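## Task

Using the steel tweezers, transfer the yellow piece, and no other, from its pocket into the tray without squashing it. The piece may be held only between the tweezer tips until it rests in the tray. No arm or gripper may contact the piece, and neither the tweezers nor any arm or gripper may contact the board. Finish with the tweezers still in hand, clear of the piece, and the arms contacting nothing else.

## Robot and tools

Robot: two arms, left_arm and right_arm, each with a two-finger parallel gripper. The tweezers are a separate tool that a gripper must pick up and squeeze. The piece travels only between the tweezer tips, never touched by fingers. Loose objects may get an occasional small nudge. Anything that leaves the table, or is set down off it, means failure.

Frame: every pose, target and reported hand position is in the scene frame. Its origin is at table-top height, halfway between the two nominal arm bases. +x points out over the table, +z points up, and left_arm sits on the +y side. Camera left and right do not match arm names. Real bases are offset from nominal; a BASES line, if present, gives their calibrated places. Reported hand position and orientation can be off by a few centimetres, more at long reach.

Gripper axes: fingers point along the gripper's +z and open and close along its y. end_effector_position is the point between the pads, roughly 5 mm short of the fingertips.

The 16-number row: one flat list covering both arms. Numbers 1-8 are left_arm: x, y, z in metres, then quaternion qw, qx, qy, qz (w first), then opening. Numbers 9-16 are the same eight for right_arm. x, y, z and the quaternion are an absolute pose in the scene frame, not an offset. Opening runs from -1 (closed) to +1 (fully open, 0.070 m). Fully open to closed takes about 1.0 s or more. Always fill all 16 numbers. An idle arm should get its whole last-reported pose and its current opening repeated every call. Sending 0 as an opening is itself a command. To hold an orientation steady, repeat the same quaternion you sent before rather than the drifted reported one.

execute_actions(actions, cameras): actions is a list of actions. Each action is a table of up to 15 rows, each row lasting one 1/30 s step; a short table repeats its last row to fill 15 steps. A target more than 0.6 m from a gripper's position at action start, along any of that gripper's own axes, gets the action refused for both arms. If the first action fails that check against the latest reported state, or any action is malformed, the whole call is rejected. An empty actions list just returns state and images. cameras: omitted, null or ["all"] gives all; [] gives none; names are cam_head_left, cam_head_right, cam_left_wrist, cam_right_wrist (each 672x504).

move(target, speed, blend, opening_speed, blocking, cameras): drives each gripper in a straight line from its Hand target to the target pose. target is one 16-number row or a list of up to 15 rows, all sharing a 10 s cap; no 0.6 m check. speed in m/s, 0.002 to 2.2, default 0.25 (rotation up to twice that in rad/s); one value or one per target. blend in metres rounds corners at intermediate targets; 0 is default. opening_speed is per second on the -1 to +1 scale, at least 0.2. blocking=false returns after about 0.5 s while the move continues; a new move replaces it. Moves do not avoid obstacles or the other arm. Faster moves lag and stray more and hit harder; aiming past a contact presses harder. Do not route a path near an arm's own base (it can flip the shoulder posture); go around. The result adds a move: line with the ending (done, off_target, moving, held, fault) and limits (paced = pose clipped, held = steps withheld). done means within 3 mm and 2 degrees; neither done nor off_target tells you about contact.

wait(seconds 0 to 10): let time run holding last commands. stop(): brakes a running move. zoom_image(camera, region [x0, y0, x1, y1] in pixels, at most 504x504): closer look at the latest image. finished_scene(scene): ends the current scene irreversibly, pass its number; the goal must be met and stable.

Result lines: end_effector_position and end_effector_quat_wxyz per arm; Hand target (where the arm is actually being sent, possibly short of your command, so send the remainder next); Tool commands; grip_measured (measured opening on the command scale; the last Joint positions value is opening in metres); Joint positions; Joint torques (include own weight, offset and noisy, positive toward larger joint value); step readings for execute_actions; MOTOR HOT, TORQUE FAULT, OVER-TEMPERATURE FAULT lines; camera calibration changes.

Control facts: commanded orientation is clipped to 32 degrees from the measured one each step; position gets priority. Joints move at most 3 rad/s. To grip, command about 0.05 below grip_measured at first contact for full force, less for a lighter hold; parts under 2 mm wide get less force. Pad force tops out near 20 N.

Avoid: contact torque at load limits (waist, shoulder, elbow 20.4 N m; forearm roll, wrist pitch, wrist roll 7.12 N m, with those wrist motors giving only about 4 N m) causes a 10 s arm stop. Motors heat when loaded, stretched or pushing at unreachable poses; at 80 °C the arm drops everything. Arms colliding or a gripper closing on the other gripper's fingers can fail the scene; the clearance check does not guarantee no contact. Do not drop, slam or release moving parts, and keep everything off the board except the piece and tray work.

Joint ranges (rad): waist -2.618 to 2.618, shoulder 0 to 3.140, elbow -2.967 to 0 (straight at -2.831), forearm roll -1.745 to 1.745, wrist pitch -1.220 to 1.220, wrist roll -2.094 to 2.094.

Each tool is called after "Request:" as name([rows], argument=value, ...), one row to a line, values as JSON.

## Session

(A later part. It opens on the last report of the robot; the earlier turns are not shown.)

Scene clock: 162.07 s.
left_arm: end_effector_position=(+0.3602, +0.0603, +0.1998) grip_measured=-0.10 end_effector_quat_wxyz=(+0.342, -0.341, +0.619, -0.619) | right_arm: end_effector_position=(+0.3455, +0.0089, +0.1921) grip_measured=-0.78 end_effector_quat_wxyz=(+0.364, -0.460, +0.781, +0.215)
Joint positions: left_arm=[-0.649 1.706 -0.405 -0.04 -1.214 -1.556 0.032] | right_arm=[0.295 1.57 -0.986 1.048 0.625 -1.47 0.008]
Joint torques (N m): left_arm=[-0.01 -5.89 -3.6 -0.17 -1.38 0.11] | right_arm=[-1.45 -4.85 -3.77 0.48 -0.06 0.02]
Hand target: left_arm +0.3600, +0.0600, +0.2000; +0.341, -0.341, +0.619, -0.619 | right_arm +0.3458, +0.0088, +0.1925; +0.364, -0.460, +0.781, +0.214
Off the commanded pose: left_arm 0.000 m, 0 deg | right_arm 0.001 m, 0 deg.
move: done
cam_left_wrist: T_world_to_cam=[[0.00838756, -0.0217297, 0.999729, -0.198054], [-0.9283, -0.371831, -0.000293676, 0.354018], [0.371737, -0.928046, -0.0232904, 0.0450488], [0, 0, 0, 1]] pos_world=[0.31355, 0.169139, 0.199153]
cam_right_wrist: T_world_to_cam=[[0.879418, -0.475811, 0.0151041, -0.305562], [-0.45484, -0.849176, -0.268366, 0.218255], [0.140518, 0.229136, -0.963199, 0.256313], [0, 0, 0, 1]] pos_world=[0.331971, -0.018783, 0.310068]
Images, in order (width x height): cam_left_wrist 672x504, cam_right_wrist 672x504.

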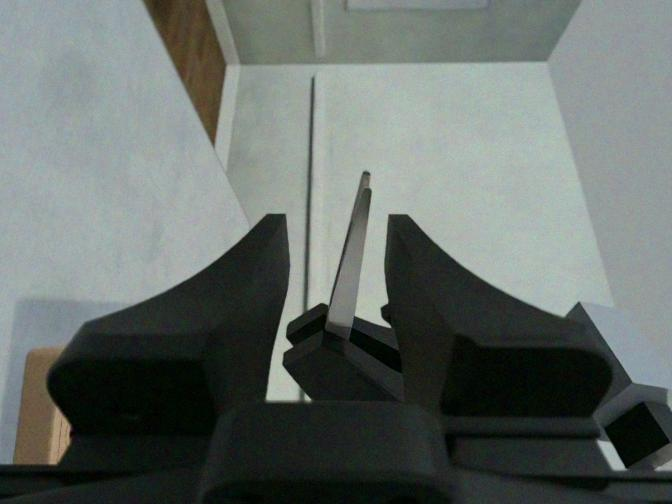

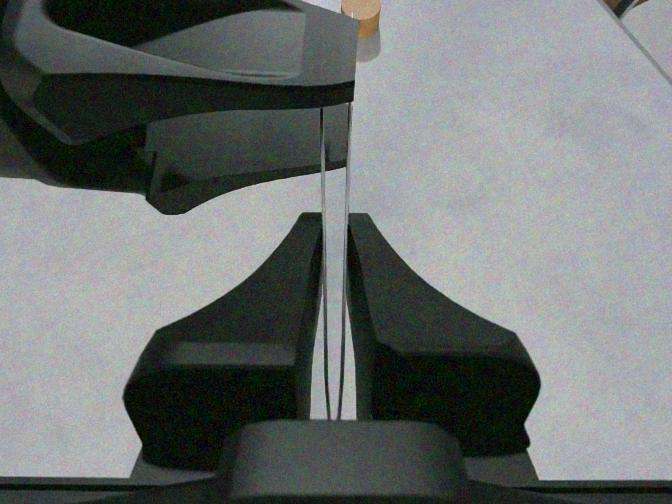

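Request:
move([
  [0.3093, 0.0921, 0.20, 0.3411, -0.3411, 0.6194, -0.6194, -0.1, 0.3455, 0.0089, 0.1921, 0.3641, -0.4600, 0.7809, 0.2145, -0.79],
  [0.31, 0.24, 0.22, 0.4508, 0.192, 0.866, -0.0999, -0.1, 0.3455, 0.0089, 0.1921, 0.3641, -0.4600, 0.7809, 0.2145, -0.79],
], speed=[0.12, 0.3], cameras=["cam_right_wrist", "cam_left_wrist", "cam_head_left", "cam_head_right"])

Request:
zoom_image(camera="cam_right_wrist", region=[200, 0, 460, 430])

Scene clock: 167.17 s.
left_arm: end_effector_position=(+0.3102, +0.2400, +0.2194) grip_measured=-0.10 end_effector_quat_wxyz=(+0.513, +0.182, +0.832, -0.109) | right_arm: end_effector_position=(+0.3455, +0.0089, +0.1920) grip_measured=-0.78 end_effector_quat_wxyz=(+0.364, -0.460, +0.781, +0.215)
Joint positions: left_arm=[0.289 1.008 -0.457 1.754 -0.677 -1.392 0.032] | right_arm=[0.295 1.57 -0.985 1.05 0.624 -1.471 0.008]
Joint torques (N m): left_arm=[-0.64 -1.96 -4.93 -0.53 0.01 -0.16] | right_arm=[0.55 -5.54 -4.06 0.45 -0.27 -0.13]
Hand target: left_arm +0.3102, +0.2399, +0.2196; +0.513, +0.182, +0.832, -0.109 | right_arm +0.3455, +0.0089, +0.1921; +0.364, -0.460, +0.781, +0.215
Off the commanded pose: left_arm 0.001 m, 8 deg | right_arm 0.000 m, 0 deg.
joint sent to its limit (left arm) — joint 4 (forearm roll), upper limit. The joint targets are off in orientation, not in position.
move: off_target (left_arm)
cam_left_wrist: T_world_to_cam=[[-0.405097, -0.913906, -0.0259171, 0.354168], [-0.807556, 0.37096, -0.458522, 0.259325], [0.42866, -0.164816, -0.888305, 0.219864], [0, 0, 0, 1]] pos_world=[0.258645, 0.263714, 0.323391]
cam_right_wrist: T_world_to_cam=[[0.878953, -0.476686, 0.0146027, -0.305267], [-0.455734, -0.848554, -0.268817, 0.218673], [0.140532, 0.229623, -0.963081, 0.256184], [0, 0, 0, 1]] pos_world=[0.33197, -0.0187858, 0.309967]

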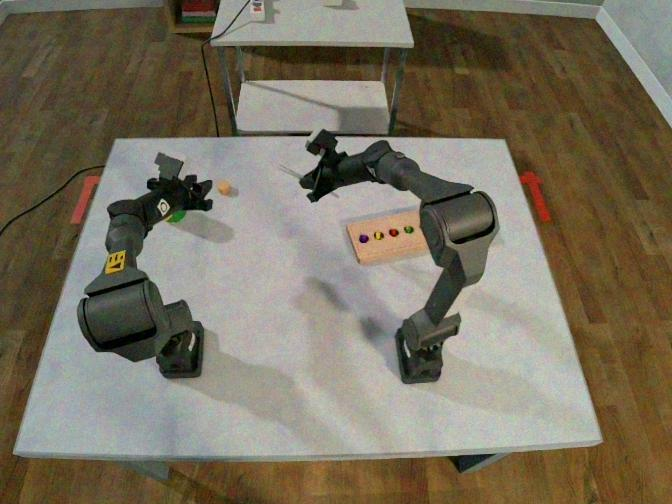

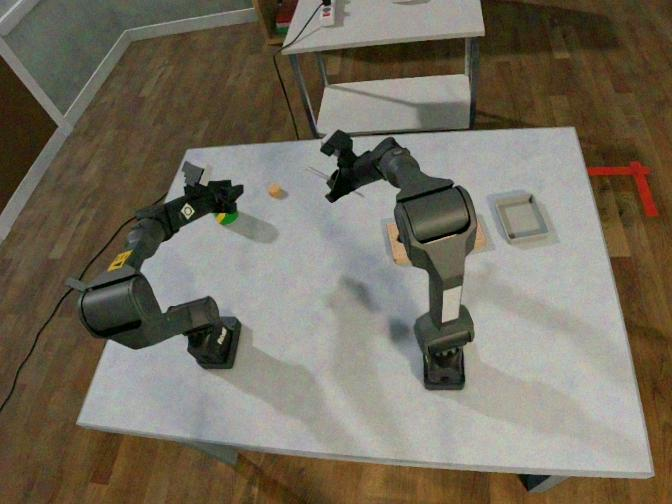

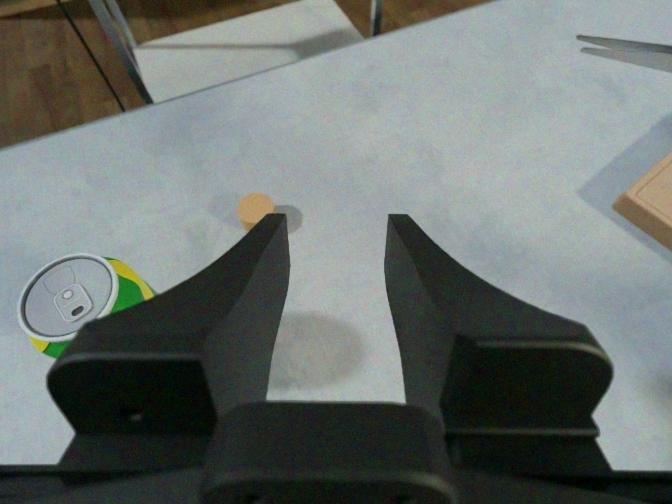

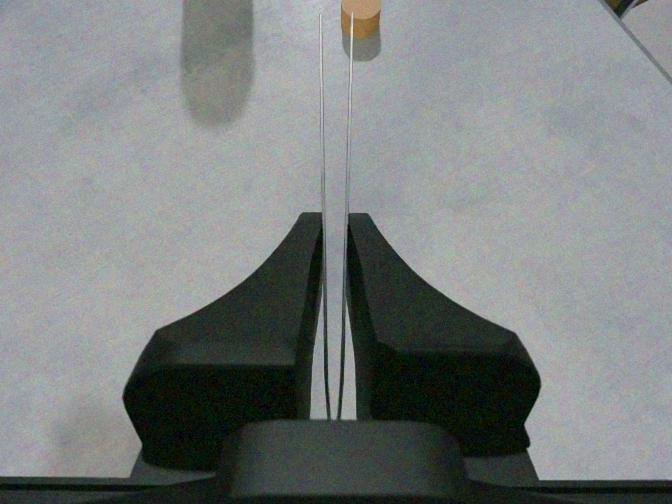

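Scaled by 1.172 (camera's finer frame: 960x720).

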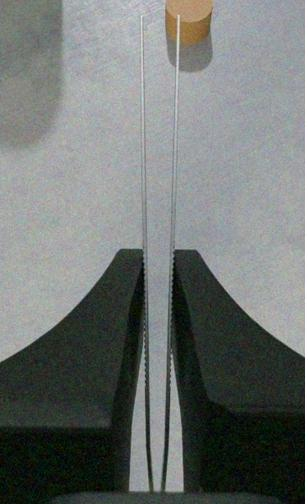

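Request:
move([
  [0.3102, 0.2399, 0.2196, 0.513, 0.182, 0.832, -0.109, -0.1, 0.31, -0.09, 0.24, 0.3827, 0, 0.9239, 0, -0.79],
  [0.3102, 0.2399, 0.2196, 0.513, 0.182, 0.832, -0.109, -0.1, 0.29, -0.13, 0.24, 0.2706, 0.6533, 0.6533, 0.2706, -0.79],
], speed=0.25, blend=0.03, cameras=["cam_right_wrist", "cam_left_wrist", "cam_head_left", "cam_head_right"])

Scene clock: 181.97 s.
left_arm: end_effector_position=(+0.3103, +0.2400, +0.2196) grip_measured=-0.10 end_effector_quat_wxyz=(+0.513, +0.182, +0.832, -0.109) | right_arm: end_effector_position=(+0.2903, -0.1302, +0.2402) grip_measured=-0.78 end_effector_quat_wxyz=(+0.212, +0.627, +0.692, +0.287)
Joint positions: left_arm=[0.289 1.008 -0.457 1.753 -0.677 -1.392 0.031] | right_arm=[0.434 1.082 -0.849 -0.282 0.734 2.095 0.008]
Joint torques (N m): left_arm=[0.26 -0.46 -5.45 -0.93 -0.25 0.08] | right_arm=[-0.86 -2.51 -4.21 -0.3 -0.71 0.06]
Hand target: left_arm +0.3102, +0.2399, +0.2196; +0.513, +0.182, +0.832, -0.109 | right_arm +0.2902, -0.1304, +0.2401; +0.213, +0.627, +0.692, +0.287
Off the commanded pose: left_arm 0.000 m, 0 deg | right_arm 0.000 m, 9 deg.
joint sent to its limit (right arm) — joint 6 (wrist roll), upper limit. The joint targets are off in orientation, not in position.
move: off_target (right_arm)
cam_left_wrist: T_world_to_cam=[[-0.404688, -0.914105, -0.0253007, 0.354008], [-0.807595, 0.37024, -0.459034, 0.2597], [0.428973, -0.165333, -0.888058, 0.219944], [0, 0, 0, 1]] pos_world=[0.258645, 0.263813, 0.323491]
cam_right_wrist: T_world_to_cam=[[-0.745367, -0.0664294, -0.663336, 0.363944], [-0.481276, 0.742144, 0.466472, 0.126356], [0.461303, 0.666941, -0.585141, 0.215422], [0, 0, 0, 1]] pos_world=[0.232709, -0.213271, 0.308528]

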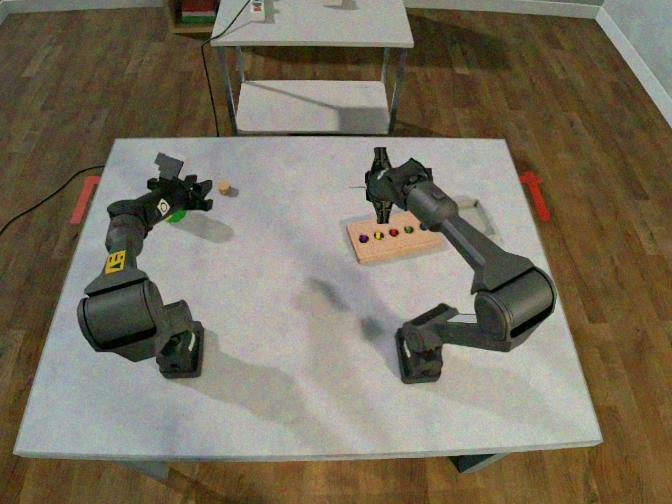

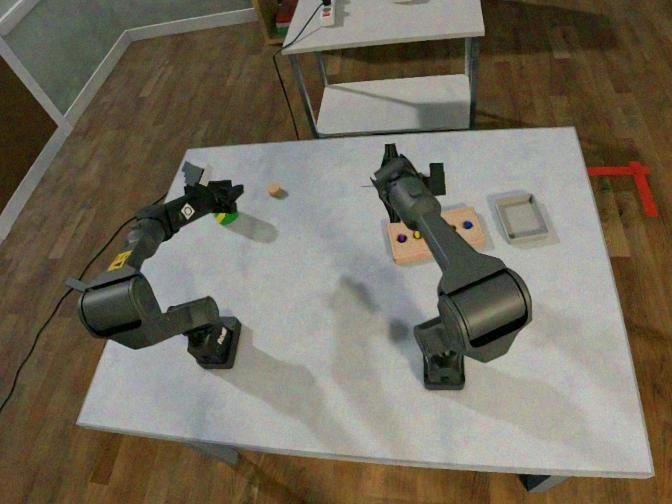

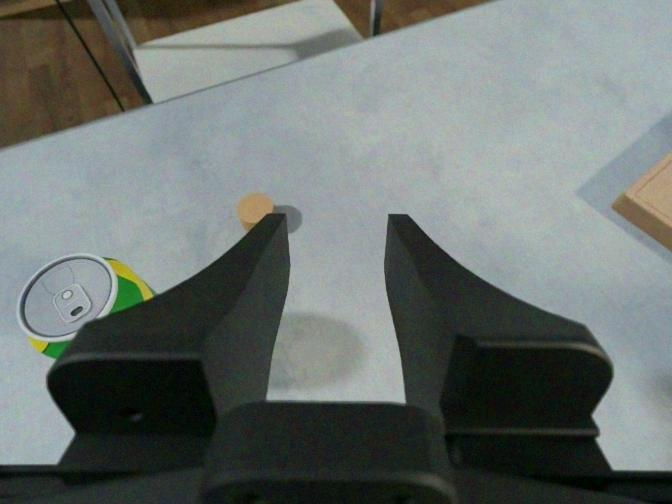

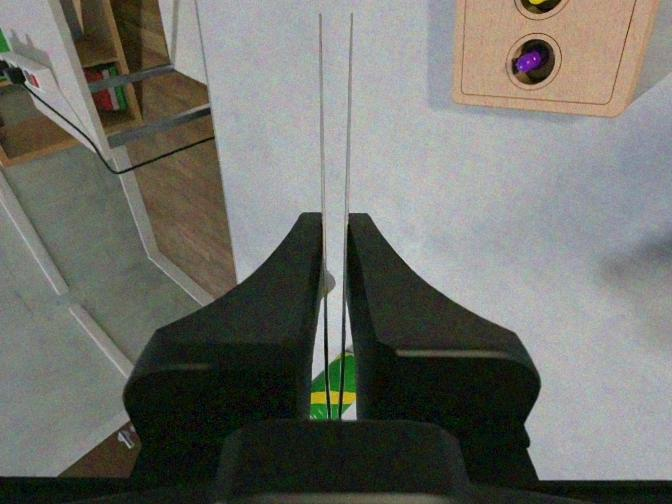

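Request:
move(target=[0.3102, 0.2399, 0.2196, 0.513, 0.182, 0.832, -0.109, -0.1, 0.29, -0.18, 0.22, -0.1617, 0.8373, 0.3468, 0.3904, -0.79], speed=0.25, cameras=["cam_right_wrist", "cam_left_wrist", "cam_head_left", "cam_head_right"])

Scene clock: 185.40 s.
left_arm: end_effector_position=(+0.3103, +0.2400, +0.2196) grip_measured=-0.10 end_effector_quat_wxyz=(+0.513, +0.182, +0.832, -0.109) | right_arm: end_effector_position=(+0.2901, -0.1801, +0.2200) grip_measured=-0.78 end_effector_quat_wxyz=(-0.162, +0.837, +0.346, +0.391)
Joint positions: left_arm=[0.289 1.008 -0.457 1.753 -0.677 -1.392 0.031] | right_arm=[-0.461 1.195 -0.751 0.956 1.065 1.516 0.008]
Joint torques (N m): left_arm=[0.22 -0.55 -6.28 -0.89 -0.24 0.08] | right_arm=[0.52 -1.87 -4.01 0.41 -0.13 -0.09]
Hand target: left_arm +0.3102, +0.2399, +0.2196; +0.513, +0.182, +0.832, -0.109 | right_arm +0.2900, -0.1800, +0.2200; -0.162, +0.837, +0.347, +0.390
Off the commanded pose: left_arm 0.000 m, 0 deg | right_arm 0.000 m, 0 deg.
move: done
cam_left_wrist: T_world_to_cam=[[-0.404688, -0.914105, -0.0253007, 0.354008], [-0.807595, 0.37024, -0.459034, 0.2597], [0.428973, -0.165333, -0.888058, 0.219944], [0, 0, 0, 1]] pos_world=[0.258645, 0.263813, 0.323491]
cam_right_wrist: T_world_to_cam=[[-0.716005, 0.698021, -0.010175, 0.332571], [0.0607702, 0.0768428, 0.99519, -0.220737], [0.695445, 0.711942, -0.0974387, 0.0697767], [0, 0, 0, 1]] pos_world=[0.203011, -0.264857, 0.229858]

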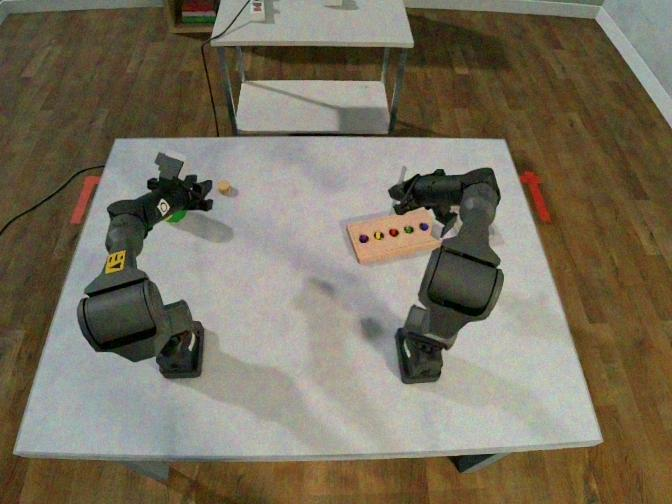

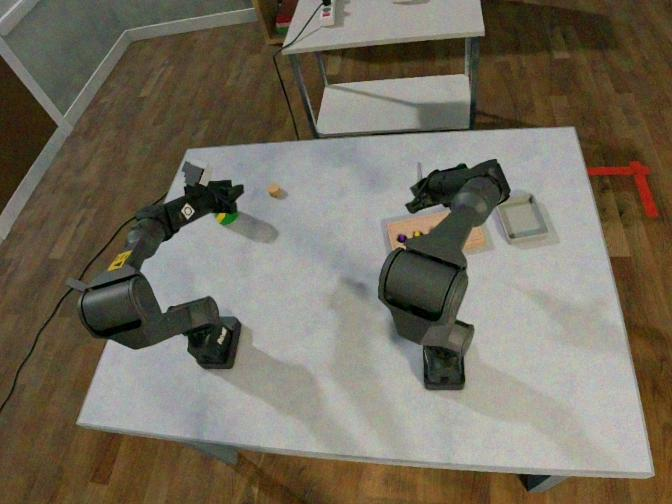

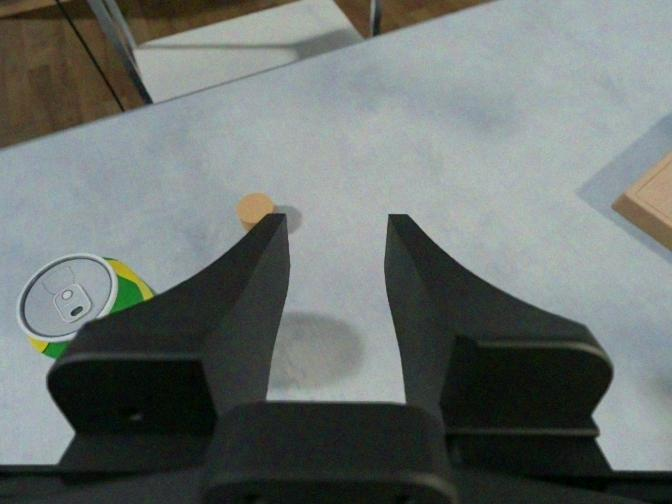

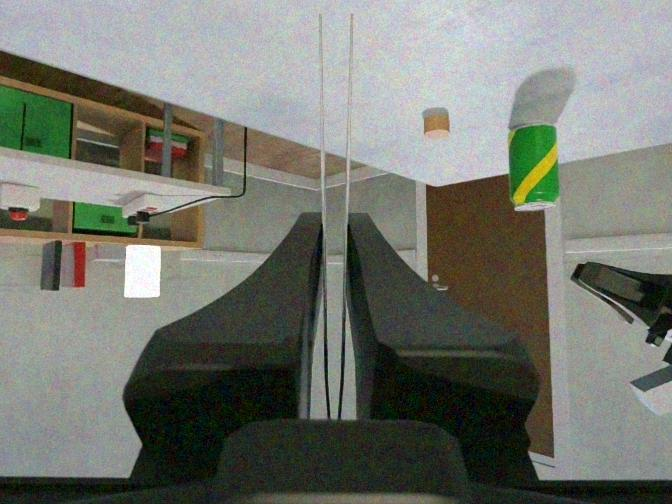

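Request:
move([
  [0.32, 0.18, 0.16, 0.4508, 0.192, 0.866, -0.0999, 0.3, 0.29, -0.18, 0.22, -0.1617, 0.8373, 0.3468, 0.3904, -0.79],
  [0.335, 0.14, 0.105, 0, 0.284, 0.9588, 0, 0.3, 0.29, -0.18, 0.22, -0.1617, 0.8373, 0.3468, 0.3904, -0.79],
  [0.31, -0.01, 0.15, 0.3663, 0.54, 0.7037, -0.2811, 0.3, 0.29, -0.18, 0.22, -0.1617, 0.8373, 0.3468, 0.3904, -0.79],
], speed=0.3, blend=[0.01, 0.02, 0], cameras=["cam_right_wrist", "cam_left_wrist"])

Scene clock: 191.60 s.
left_arm: end_effector_position=(+0.3103, -0.0103, +0.1507) grip_measured=+0.30 end_effector_quat_wxyz=(+0.367, +0.540, +0.703, -0.281) | right_arm: end_effector_position=(+0.2899, -0.1799, +0.2199) grip_measured=-0.78 end_effector_quat_wxyz=(-0.162, +0.837, +0.347, +0.390)
Joint positions: left_arm=[-0.501 1.678 -0.857 1.676 -0.672 -1.119 0.046] | right_arm=[-0.46 1.195 -0.751 0.955 1.065 1.516 0.008]
Joint torques (N m): left_arm=[0.17 -7.45 -4.05 -0.48 -0.54 -0.18] | right_arm=[0.52 -2.97 -4.55 0.41 -0.15 0.08]
Hand target: left_arm +0.3100, -0.0100, +0.1500; +0.366, +0.540, +0.704, -0.281 | right_arm +0.2900, -0.1800, +0.2200; -0.162, +0.837, +0.347, +0.390
Off the commanded pose: left_arm 0.001 m, 0 deg | right_arm 0.000 m, 0 deg.
move: done; limits=paced
cam_left_wrist: T_world_to_cam=[[-0.963732, -0.265848, -0.0233753, 0.303306], [-0.243741, 0.912483, -0.328581, 0.131722], [0.108682, -0.310966, -0.944186, 0.223696], [0, 0, 0, 1]] pos_world=[0.3001, 0.0300009, 0.261582]
cam_right_wrist: T_world_to_cam=[[-0.716816, 0.697184, -0.0104269, 0.332502], [0.061062, 0.077664, 0.995108, -0.220467], [0.694583, 0.712673, -0.0982423, 0.070252], [0, 0, 0, 1]] pos_world=[0.203009, -0.26476, 0.229757]
Images, in order (width x height): cam_left_wrist 672x504, cam_right_wrist 672x504.

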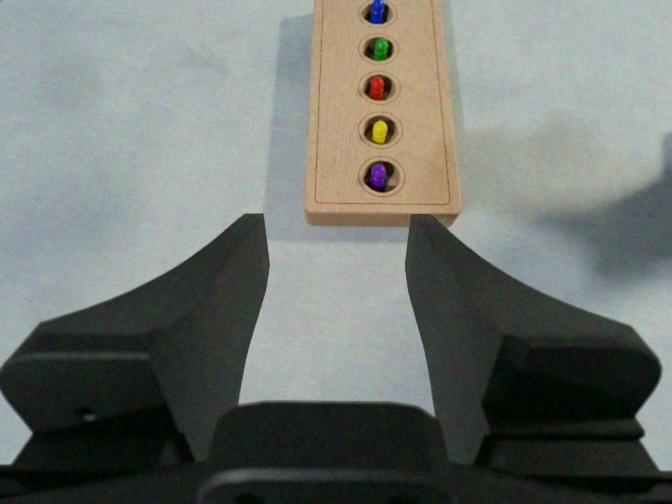

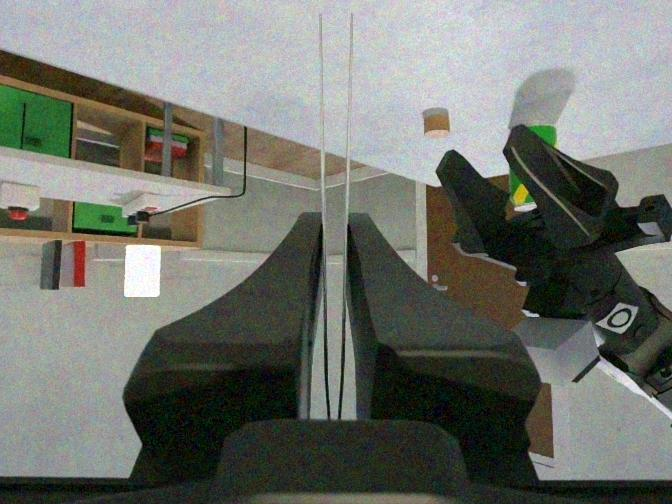

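Request:
zoom_image(camera="cam_left_wrist", region=[300, 0, 470, 230])

Request:
zoom_image(camera="cam_left_wrist", region=[340, 90, 420, 170])

Scaled by 2.191 (camera's finer frame: 960x720).

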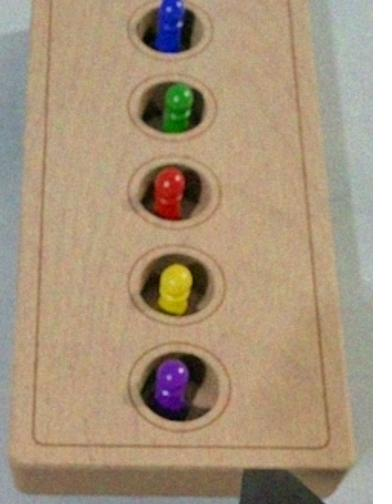

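Scaled by 6.300 (camera's finer frame: 960x720).

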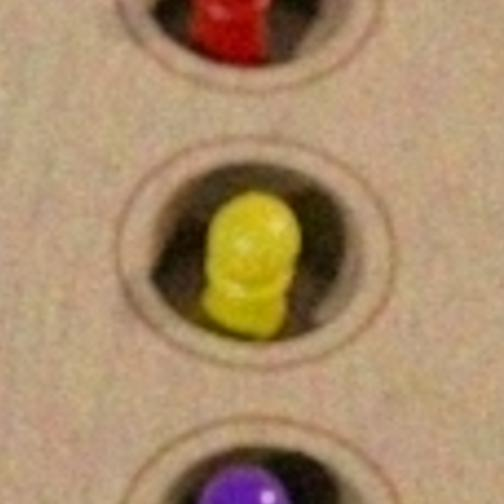

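Request:
move(target=[0.31, -0.01, 0.15, 0.3663, 0.54, 0.7037, -0.2811, 0.3, 0.293, -0.203, 0.145, -0.1617, 0.8373, 0.3468, 0.3904, -0.79], speed=0.15)

Scene clock: 198.97 s.
left_arm: end_effector_position=(+0.3100, -0.0101, +0.1503) grip_measured=+0.30 end_effector_quat_wxyz=(+0.367, +0.540, +0.703, -0.281) | right_arm: end_effector_position=(+0.2931, -0.2030, +0.1448) grip_measured=-0.78 end_effector_quat_wxyz=(-0.162, +0.837, +0.347, +0.390)
Joint positions: left_arm=[-0.501 1.678 -0.857 1.676 -0.672 -1.12 0.046] | right_arm=[-0.565 1.385 -0.572 1.132 0.955 1.085 0.008]
Joint torques (N m): left_arm=[0.33 -8.82 -4.84 -0.57 -0.26 -0.18] | right_arm=[-1.33 -3.07 -3.5 0.32 0.36 0.09]
Hand target: left_arm +0.3100, -0.0100, +0.1500; +0.366, +0.540, +0.704, -0.281 | right_arm +0.2930, -0.2030, +0.1450; -0.162, +0.837, +0.347, +0.390
Off the commanded pose: left_arm 0.000 m, 0 deg | right_arm 0.000 m, 0 deg.
move: done
cam_left_wrist: T_world_to_cam=[[-0.963796, -0.2657, -0.0223925, 0.302888], [-0.244018, 0.912757, -0.327611, 0.131301], [0.107485, -0.310286, -0.944547, 0.223897], [0, 0, 0, 1]] pos_world=[0.299896, 0.0301032, 0.261279]
cam_right_wrist: T_world_to_cam=[[-0.71625, 0.697758, -0.0109874, 0.350112], [0.0607259, 0.0780048, 0.995102, -0.144068], [0.695197, 0.712074, -0.0982429, 0.0768212], [0, 0, 0, 1]] pos_world=[0.206111, -0.287758, 0.154756]

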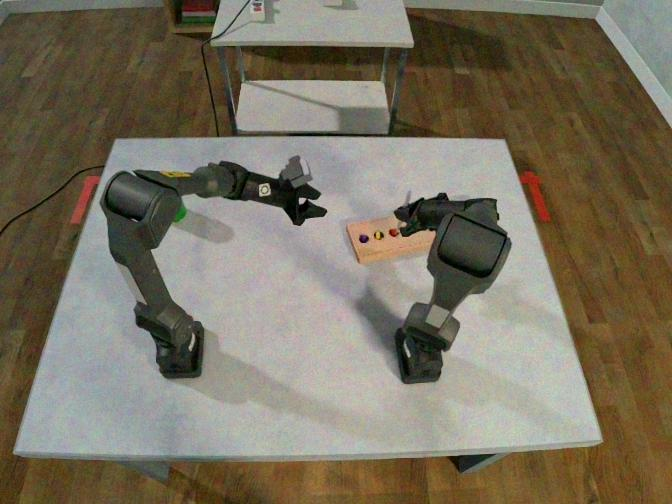

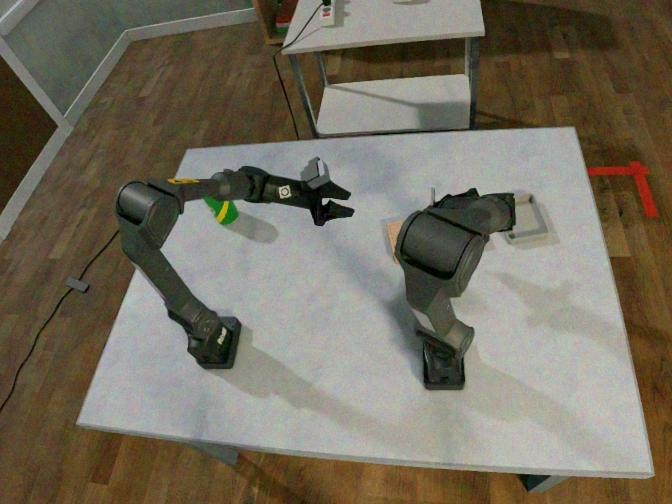

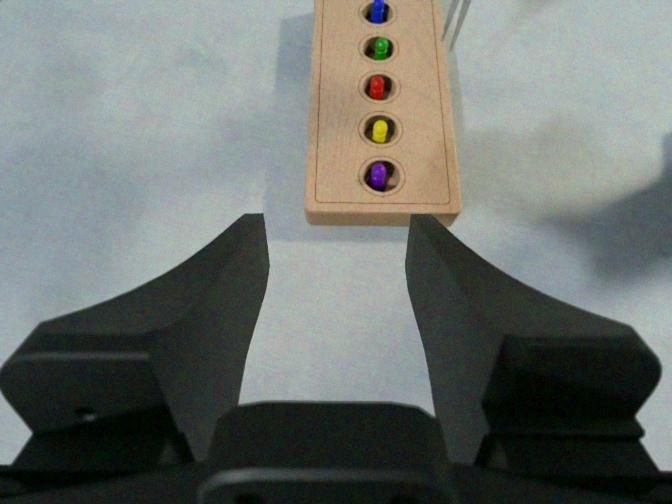

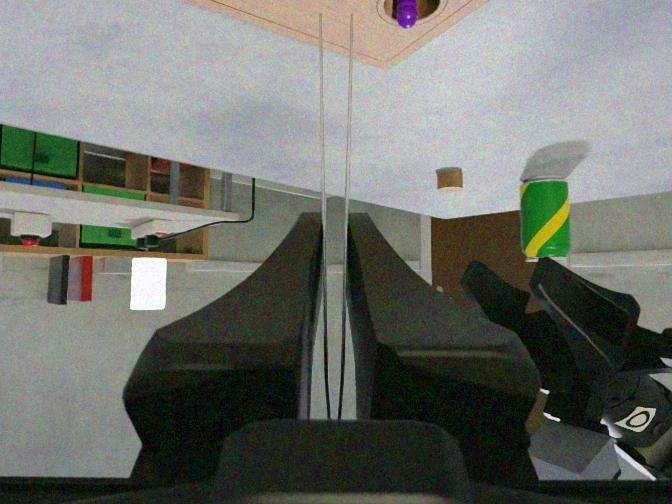

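Request:
zoom_image(camera="cam_right_wrist", region=[290, 0, 490, 80])

Request:
zoom_image(camera="cam_left_wrist", region=[340, 0, 500, 210])

Scaled by 2.520 (camera's finer frame: 960x720).

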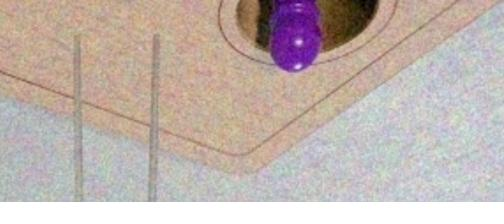

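Scaled by 2.400 (camera's finer frame: 960x720).

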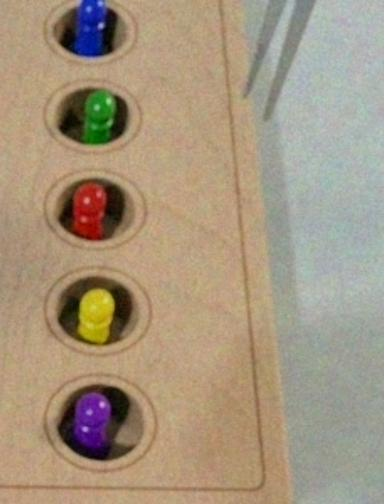

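Request:
move(target=[0.31, -0.01, 0.15, 0.3663, 0.54, 0.7037, -0.2811, 0.3, 0.272, -0.224, 0.145, -0.1617, 0.8373, 0.3468, 0.3904, -0.79], speed=0.15, cameras=["cam_right_wrist", "cam_left_wrist"])

Request:
zoom_image(camera="cam_right_wrist", region=[290, 0, 490, 80])

Scene clock: 202.07 s.
left_arm: end_effector_position=(+0.3100, -0.0101, +0.1503) grip_measured=+0.30 end_effector_quat_wxyz=(+0.367, +0.540, +0.703, -0.281) | right_arm: end_effector_position=(+0.2718, -0.2242, +0.1449) grip_measured=-0.78 end_effector_quat_wxyz=(-0.162, +0.837, +0.347, +0.390)
Joint positions: left_arm=[-0.501 1.678 -0.857 1.676 -0.672 -1.12 0.046] | right_arm=[-0.725 1.364 -0.554 1.059 1.063 1.023 0.008]
Joint torques (N m): left_arm=[0.41 -8.94 -5.53 -0.52 -0.28 -0.12] | right_arm=[0.59 -3.25 -2.73 0.55 0.12 0.1]
Hand target: left_arm +0.3100, -0.0100, +0.1500; +0.366, +0.540, +0.704, -0.281 | right_arm +0.2720, -0.2240, +0.1450; -0.162, +0.837, +0.347, +0.390
Off the commanded pose: left_arm 0.000 m, 0 deg | right_arm 0.000 m, 0 deg.
move: done
cam_left_wrist: T_world_to_cam=[[-0.963796, -0.2657, -0.0223925, 0.302888], [-0.244018, 0.912757, -0.327611, 0.131301], [0.107485, -0.310286, -0.944547, 0.223897], [0, 0, 0, 1]] pos_world=[0.299896, 0.0301032, 0.261279]
cam_right_wrist: T_world_to_cam=[[-0.716658, 0.697334, -0.0112217, 0.349701], [0.0606511, 0.0783449, 0.99508, -0.141089], [0.694782, 0.712452, -0.0984406, 0.107031], [0, 0, 0, 1]] pos_world=[0.18481, -0.30906, 0.154855]
Images, in order (width x height): cam_left_wrist 672x504, cam_right_wrist 672x504.

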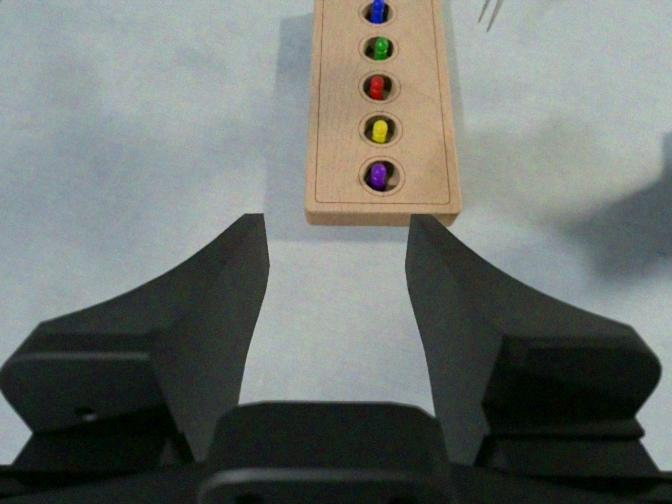

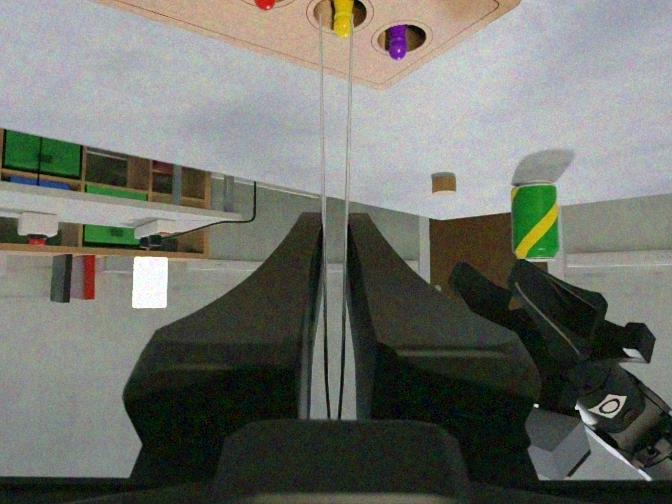

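Scaled by 2.520 (camera's finer frame: 960x720).

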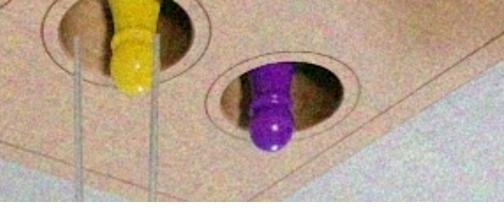

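Request:
move(target=[0.31, -0.01, 0.15, 0.3663, 0.54, 0.7037, -0.2811, 0.3, 0.272, -0.224, 0.118, -0.1617, 0.8373, 0.3468, 0.3904, -0.79], speed=0.12, cameras=["cam_right_wrist", "cam_left_wrist"])

Request:
zoom_image(camera="cam_right_wrist", region=[290, 0, 450, 120])

Request:
zoom_image(camera="cam_left_wrist", region=[340, 0, 540, 210])

Scene clock: 205.93 s.
left_arm: end_effector_position=(+0.3100, -0.0101, +0.1503) grip_measured=+0.30 end_effector_quat_wxyz=(+0.367, +0.540, +0.703, -0.281) | right_arm: end_effector_position=(+0.2720, -0.2241, +0.1177) grip_measured=-0.78 end_effector_quat_wxyz=(-0.162, +0.838, +0.346, +0.390)
Joint positions: left_arm=[-0.501 1.678 -0.857 1.676 -0.672 -1.12 0.046] | right_arm=[-0.724 1.448 -0.491 1.138 0.995 0.872 0.008]
Joint torques (N m): left_arm=[0.26 -8.86 -5.57 -0.54 -0.29 -0.12] | right_arm=[0.44 -2.93 -3.15 0.26 0.44 0.04]
Hand target: left_arm +0.3100, -0.0100, +0.1500; +0.366, +0.540, +0.704, -0.281 | right_arm +0.2720, -0.2240, +0.1180; -0.162, +0.837, +0.347, +0.390
Off the commanded pose: left_arm 0.000 m, 0 deg | right_arm 0.000 m, 0 deg.
move: done
cam_left_wrist: T_world_to_cam=[[-0.963796, -0.2657, -0.0223925, 0.302888], [-0.244018, 0.912757, -0.327611, 0.131301], [0.107485, -0.310286, -0.944547, 0.223897], [0, 0, 0, 1]] pos_world=[0.299896, 0.0301032, 0.261279]
cam_right_wrist: T_world_to_cam=[[-0.715938, 0.698083, -0.0106681, 0.349354], [0.061058, 0.0778268, 0.995095, -0.114284], [0.695489, 0.711775, -0.0983427, 0.103787], [0, 0, 0, 1]] pos_world=[0.184911, -0.308857, 0.127657]
Images, in order (width x height): cam_left_wrist 672x504, cam_right_wrist 672x504.

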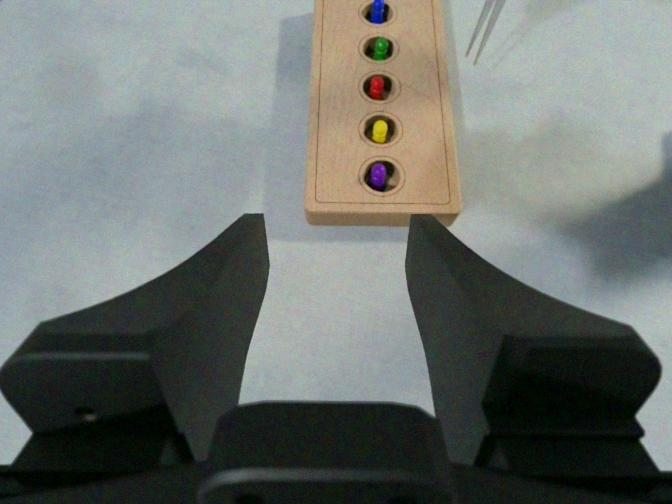

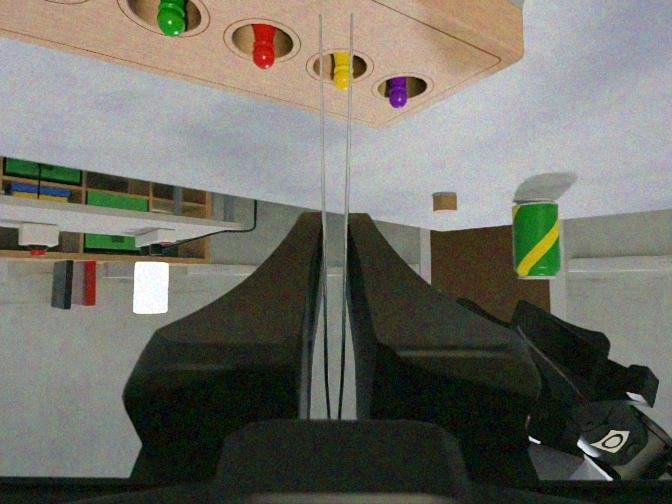

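Scaled by 3.150 (camera's finer frame: 960x720).

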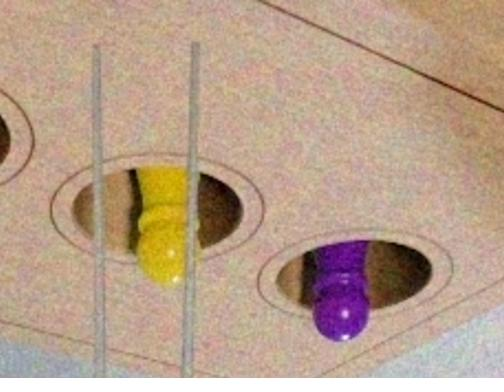

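Scaled by 2.400 (camera's finer frame: 960x720).

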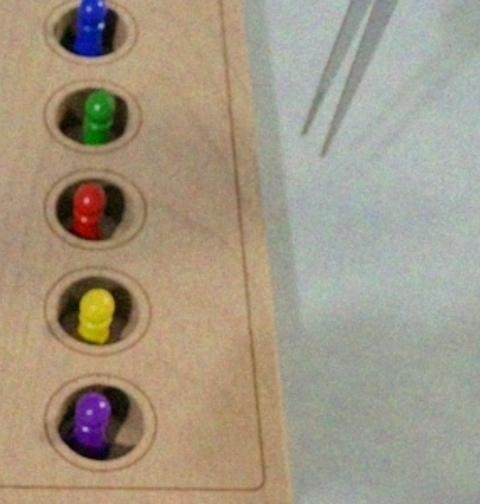

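Request:
move(target=[0.31, -0.01, 0.15, 0.3663, 0.54, 0.7037, -0.2811, 0.3, 0.272, -0.224, 0.118, -0.1617, 0.8373, 0.3468, 0.3904, -0.74], speed=0.1, opening_speed=0.25, cameras=["cam_right_wrist", "cam_left_wrist"])

Request:
zoom_image(camera="cam_right_wrist", region=[290, 0, 450, 120])

Request:
zoom_image(camera="cam_left_wrist", region=[340, 0, 540, 210])

Scene clock: 209.00 s.
left_arm: end_effector_position=(+0.3100, -0.0101, +0.1503) grip_measured=+0.30 end_effector_quat_wxyz=(+0.367, +0.540, +0.703, -0.281) | right_arm: end_effector_position=(+0.2720, -0.2241, +0.1178) grip_measured=-0.74 end_effector_quat_wxyz=(-0.162, +0.838, +0.346, +0.390)
Joint positions: left_arm=[-0.501 1.678 -0.857 1.676 -0.672 -1.12 0.045] | right_arm=[-0.724 1.447 -0.491 1.138 0.995 0.872 0.009]
Joint torques (N m): left_arm=[0.25 -8.38 -5.43 -0.53 -0.35 -0.12] | right_arm=[-0.07 -3.55 -3.29 0.29 0.43 0.07]
Hand target: left_arm +0.3100, -0.0100, +0.1500; +0.366, +0.540, +0.704, -0.281 | right_arm +0.2720, -0.2240, +0.1180; -0.162, +0.837, +0.347, +0.390
Off the commanded pose: left_arm 0.000 m, 0 deg | right_arm 0.000 m, 0 deg.
move: done
cam_left_wrist: T_world_to_cam=[[-0.963796, -0.2657, -0.0223925, 0.302888], [-0.244018, 0.912757, -0.327611, 0.131301], [0.107485, -0.310286, -0.944547, 0.223897], [0, 0, 0, 1]] pos_world=[0.299896, 0.0301032, 0.261279]
cam_right_wrist: T_world_to_cam=[[-0.715932, 0.698074, -0.0115909, 0.34947], [0.0603968, 0.0784645, 0.995086, -0.11406], [0.695552, 0.711714, -0.0983367, 0.103765], [0, 0, 0, 1]] pos_world=[0.184911, -0.308857, 0.127754]
Images, in order (width x height): cam_left_wrist 672x504, cam_right_wrist 672x504.

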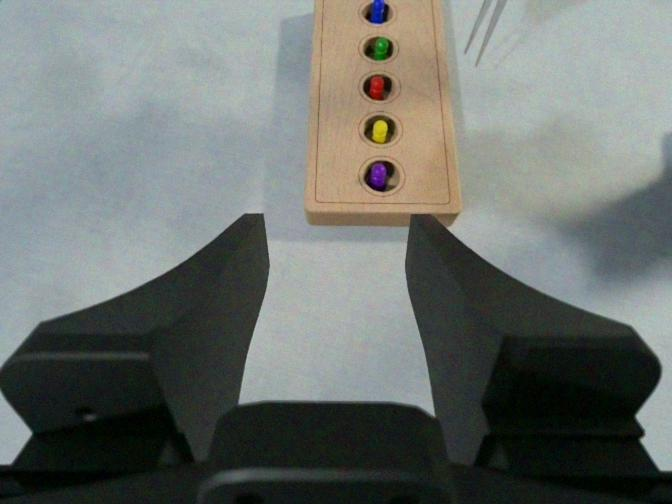

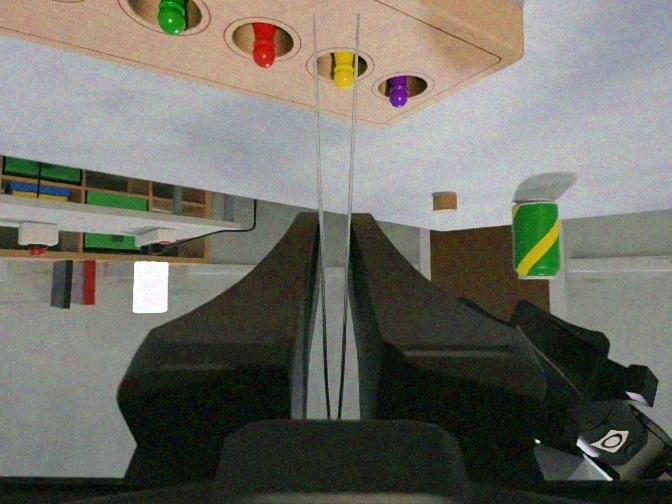

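Scaled by 3.150 (camera's finer frame: 960x720).

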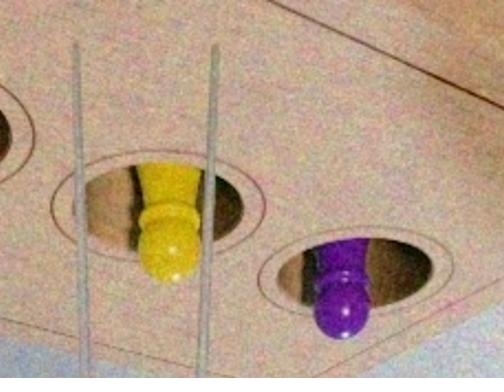

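Scaled by 2.400 (camera's finer frame: 960x720).

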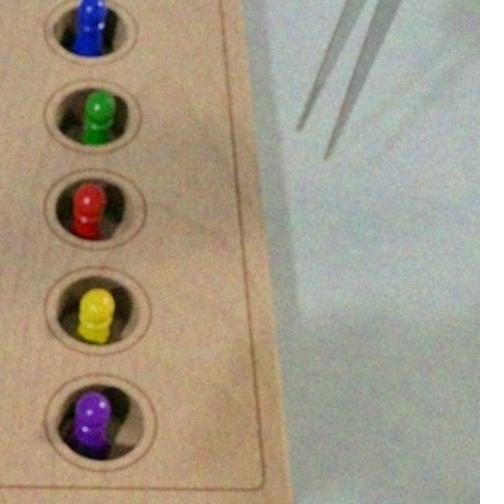

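Request:
move(target=[0.31, -0.01, 0.15, 0.3663, 0.54, 0.7037, -0.2811, 0.3, 0.3163, -0.1741, 0.1195, -0.1617, 0.8373, 0.3468, 0.3904, -0.74], speed=0.08, cameras=["cam_right_wrist", "cam_left_wrist"])

Request:
zoom_image(camera="cam_right_wrist", region=[290, 0, 450, 120])

Request:
zoom_image(camera="cam_left_wrist", region=[320, 20, 460, 200])

Scene clock: 211.27 s.
left_arm: end_effector_position=(+0.3100, -0.0101, +0.1503) grip_measured=+0.30 end_effector_quat_wxyz=(+0.367, +0.540, +0.703, -0.281) | right_arm: end_effector_position=(+0.3166, -0.1739, +0.1197) grip_measured=-0.74 end_effector_quat_wxyz=(-0.162, +0.837, +0.347, +0.391)
Joint positions: left_arm=[-0.501 1.678 -0.857 1.676 -0.672 -1.12 0.046] | right_arm=[-0.378 1.492 -0.549 1.334 0.787 0.981 0.009]
Joint torques (N m): left_arm=[0.19 -8.87 -5.42 -0.52 -0.4 -0.09] | right_arm=[-1.66 -2.72 -2.91 0.24 0.34 -0.11]
Hand target: left_arm +0.3100, -0.0100, +0.1500; +0.366, +0.540, +0.704, -0.281 | right_arm +0.3163, -0.1741, +0.1195; -0.162, +0.837, +0.347, +0.390
Off the commanded pose: left_arm 0.000 m, 0 deg | right_arm 0.000 m, 0 deg.
move: done
cam_left_wrist: T_world_to_cam=[[-0.963796, -0.2657, -0.0223925, 0.302888], [-0.244018, 0.912757, -0.327611, 0.131301], [0.107485, -0.310286, -0.944547, 0.223897], [0, 0, 0, 1]] pos_world=[0.299896, 0.0301032, 0.261279]
cam_right_wrist: T_world_to_cam=[[-0.716228, 0.697768, -0.0117065, 0.346452], [0.0597263, 0.0780024, 0.995162, -0.122451], [0.695306, 0.712064, -0.0975426, 0.037309], [0, 0, 0, 1]] pos_world=[0.229511, -0.258758, 0.129554]
Images, in order (width x height): cam_left_wrist 672x504, cam_right_wrist 672x504.

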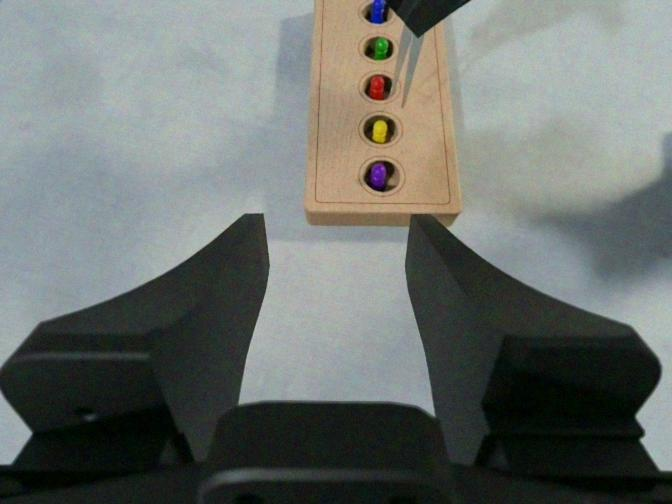

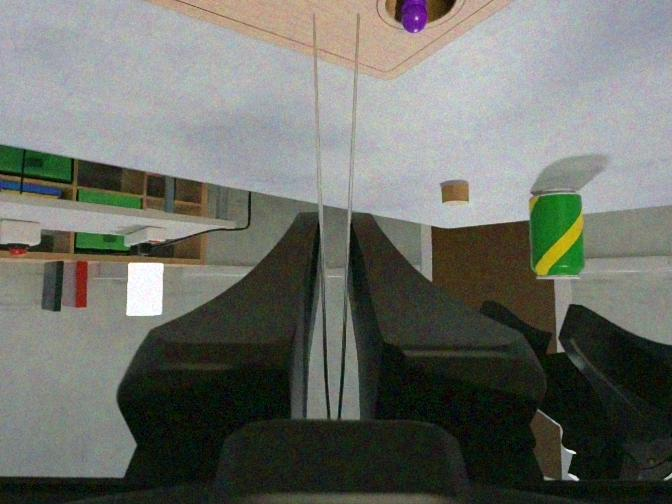

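Scaled by 3.150 (camera's finer frame: 960x720).

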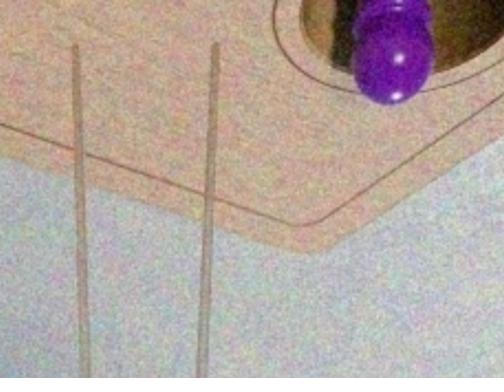

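Scaled by 2.800 (camera's finer frame: 960x720).

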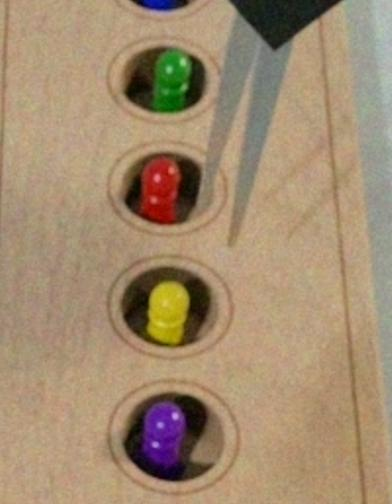

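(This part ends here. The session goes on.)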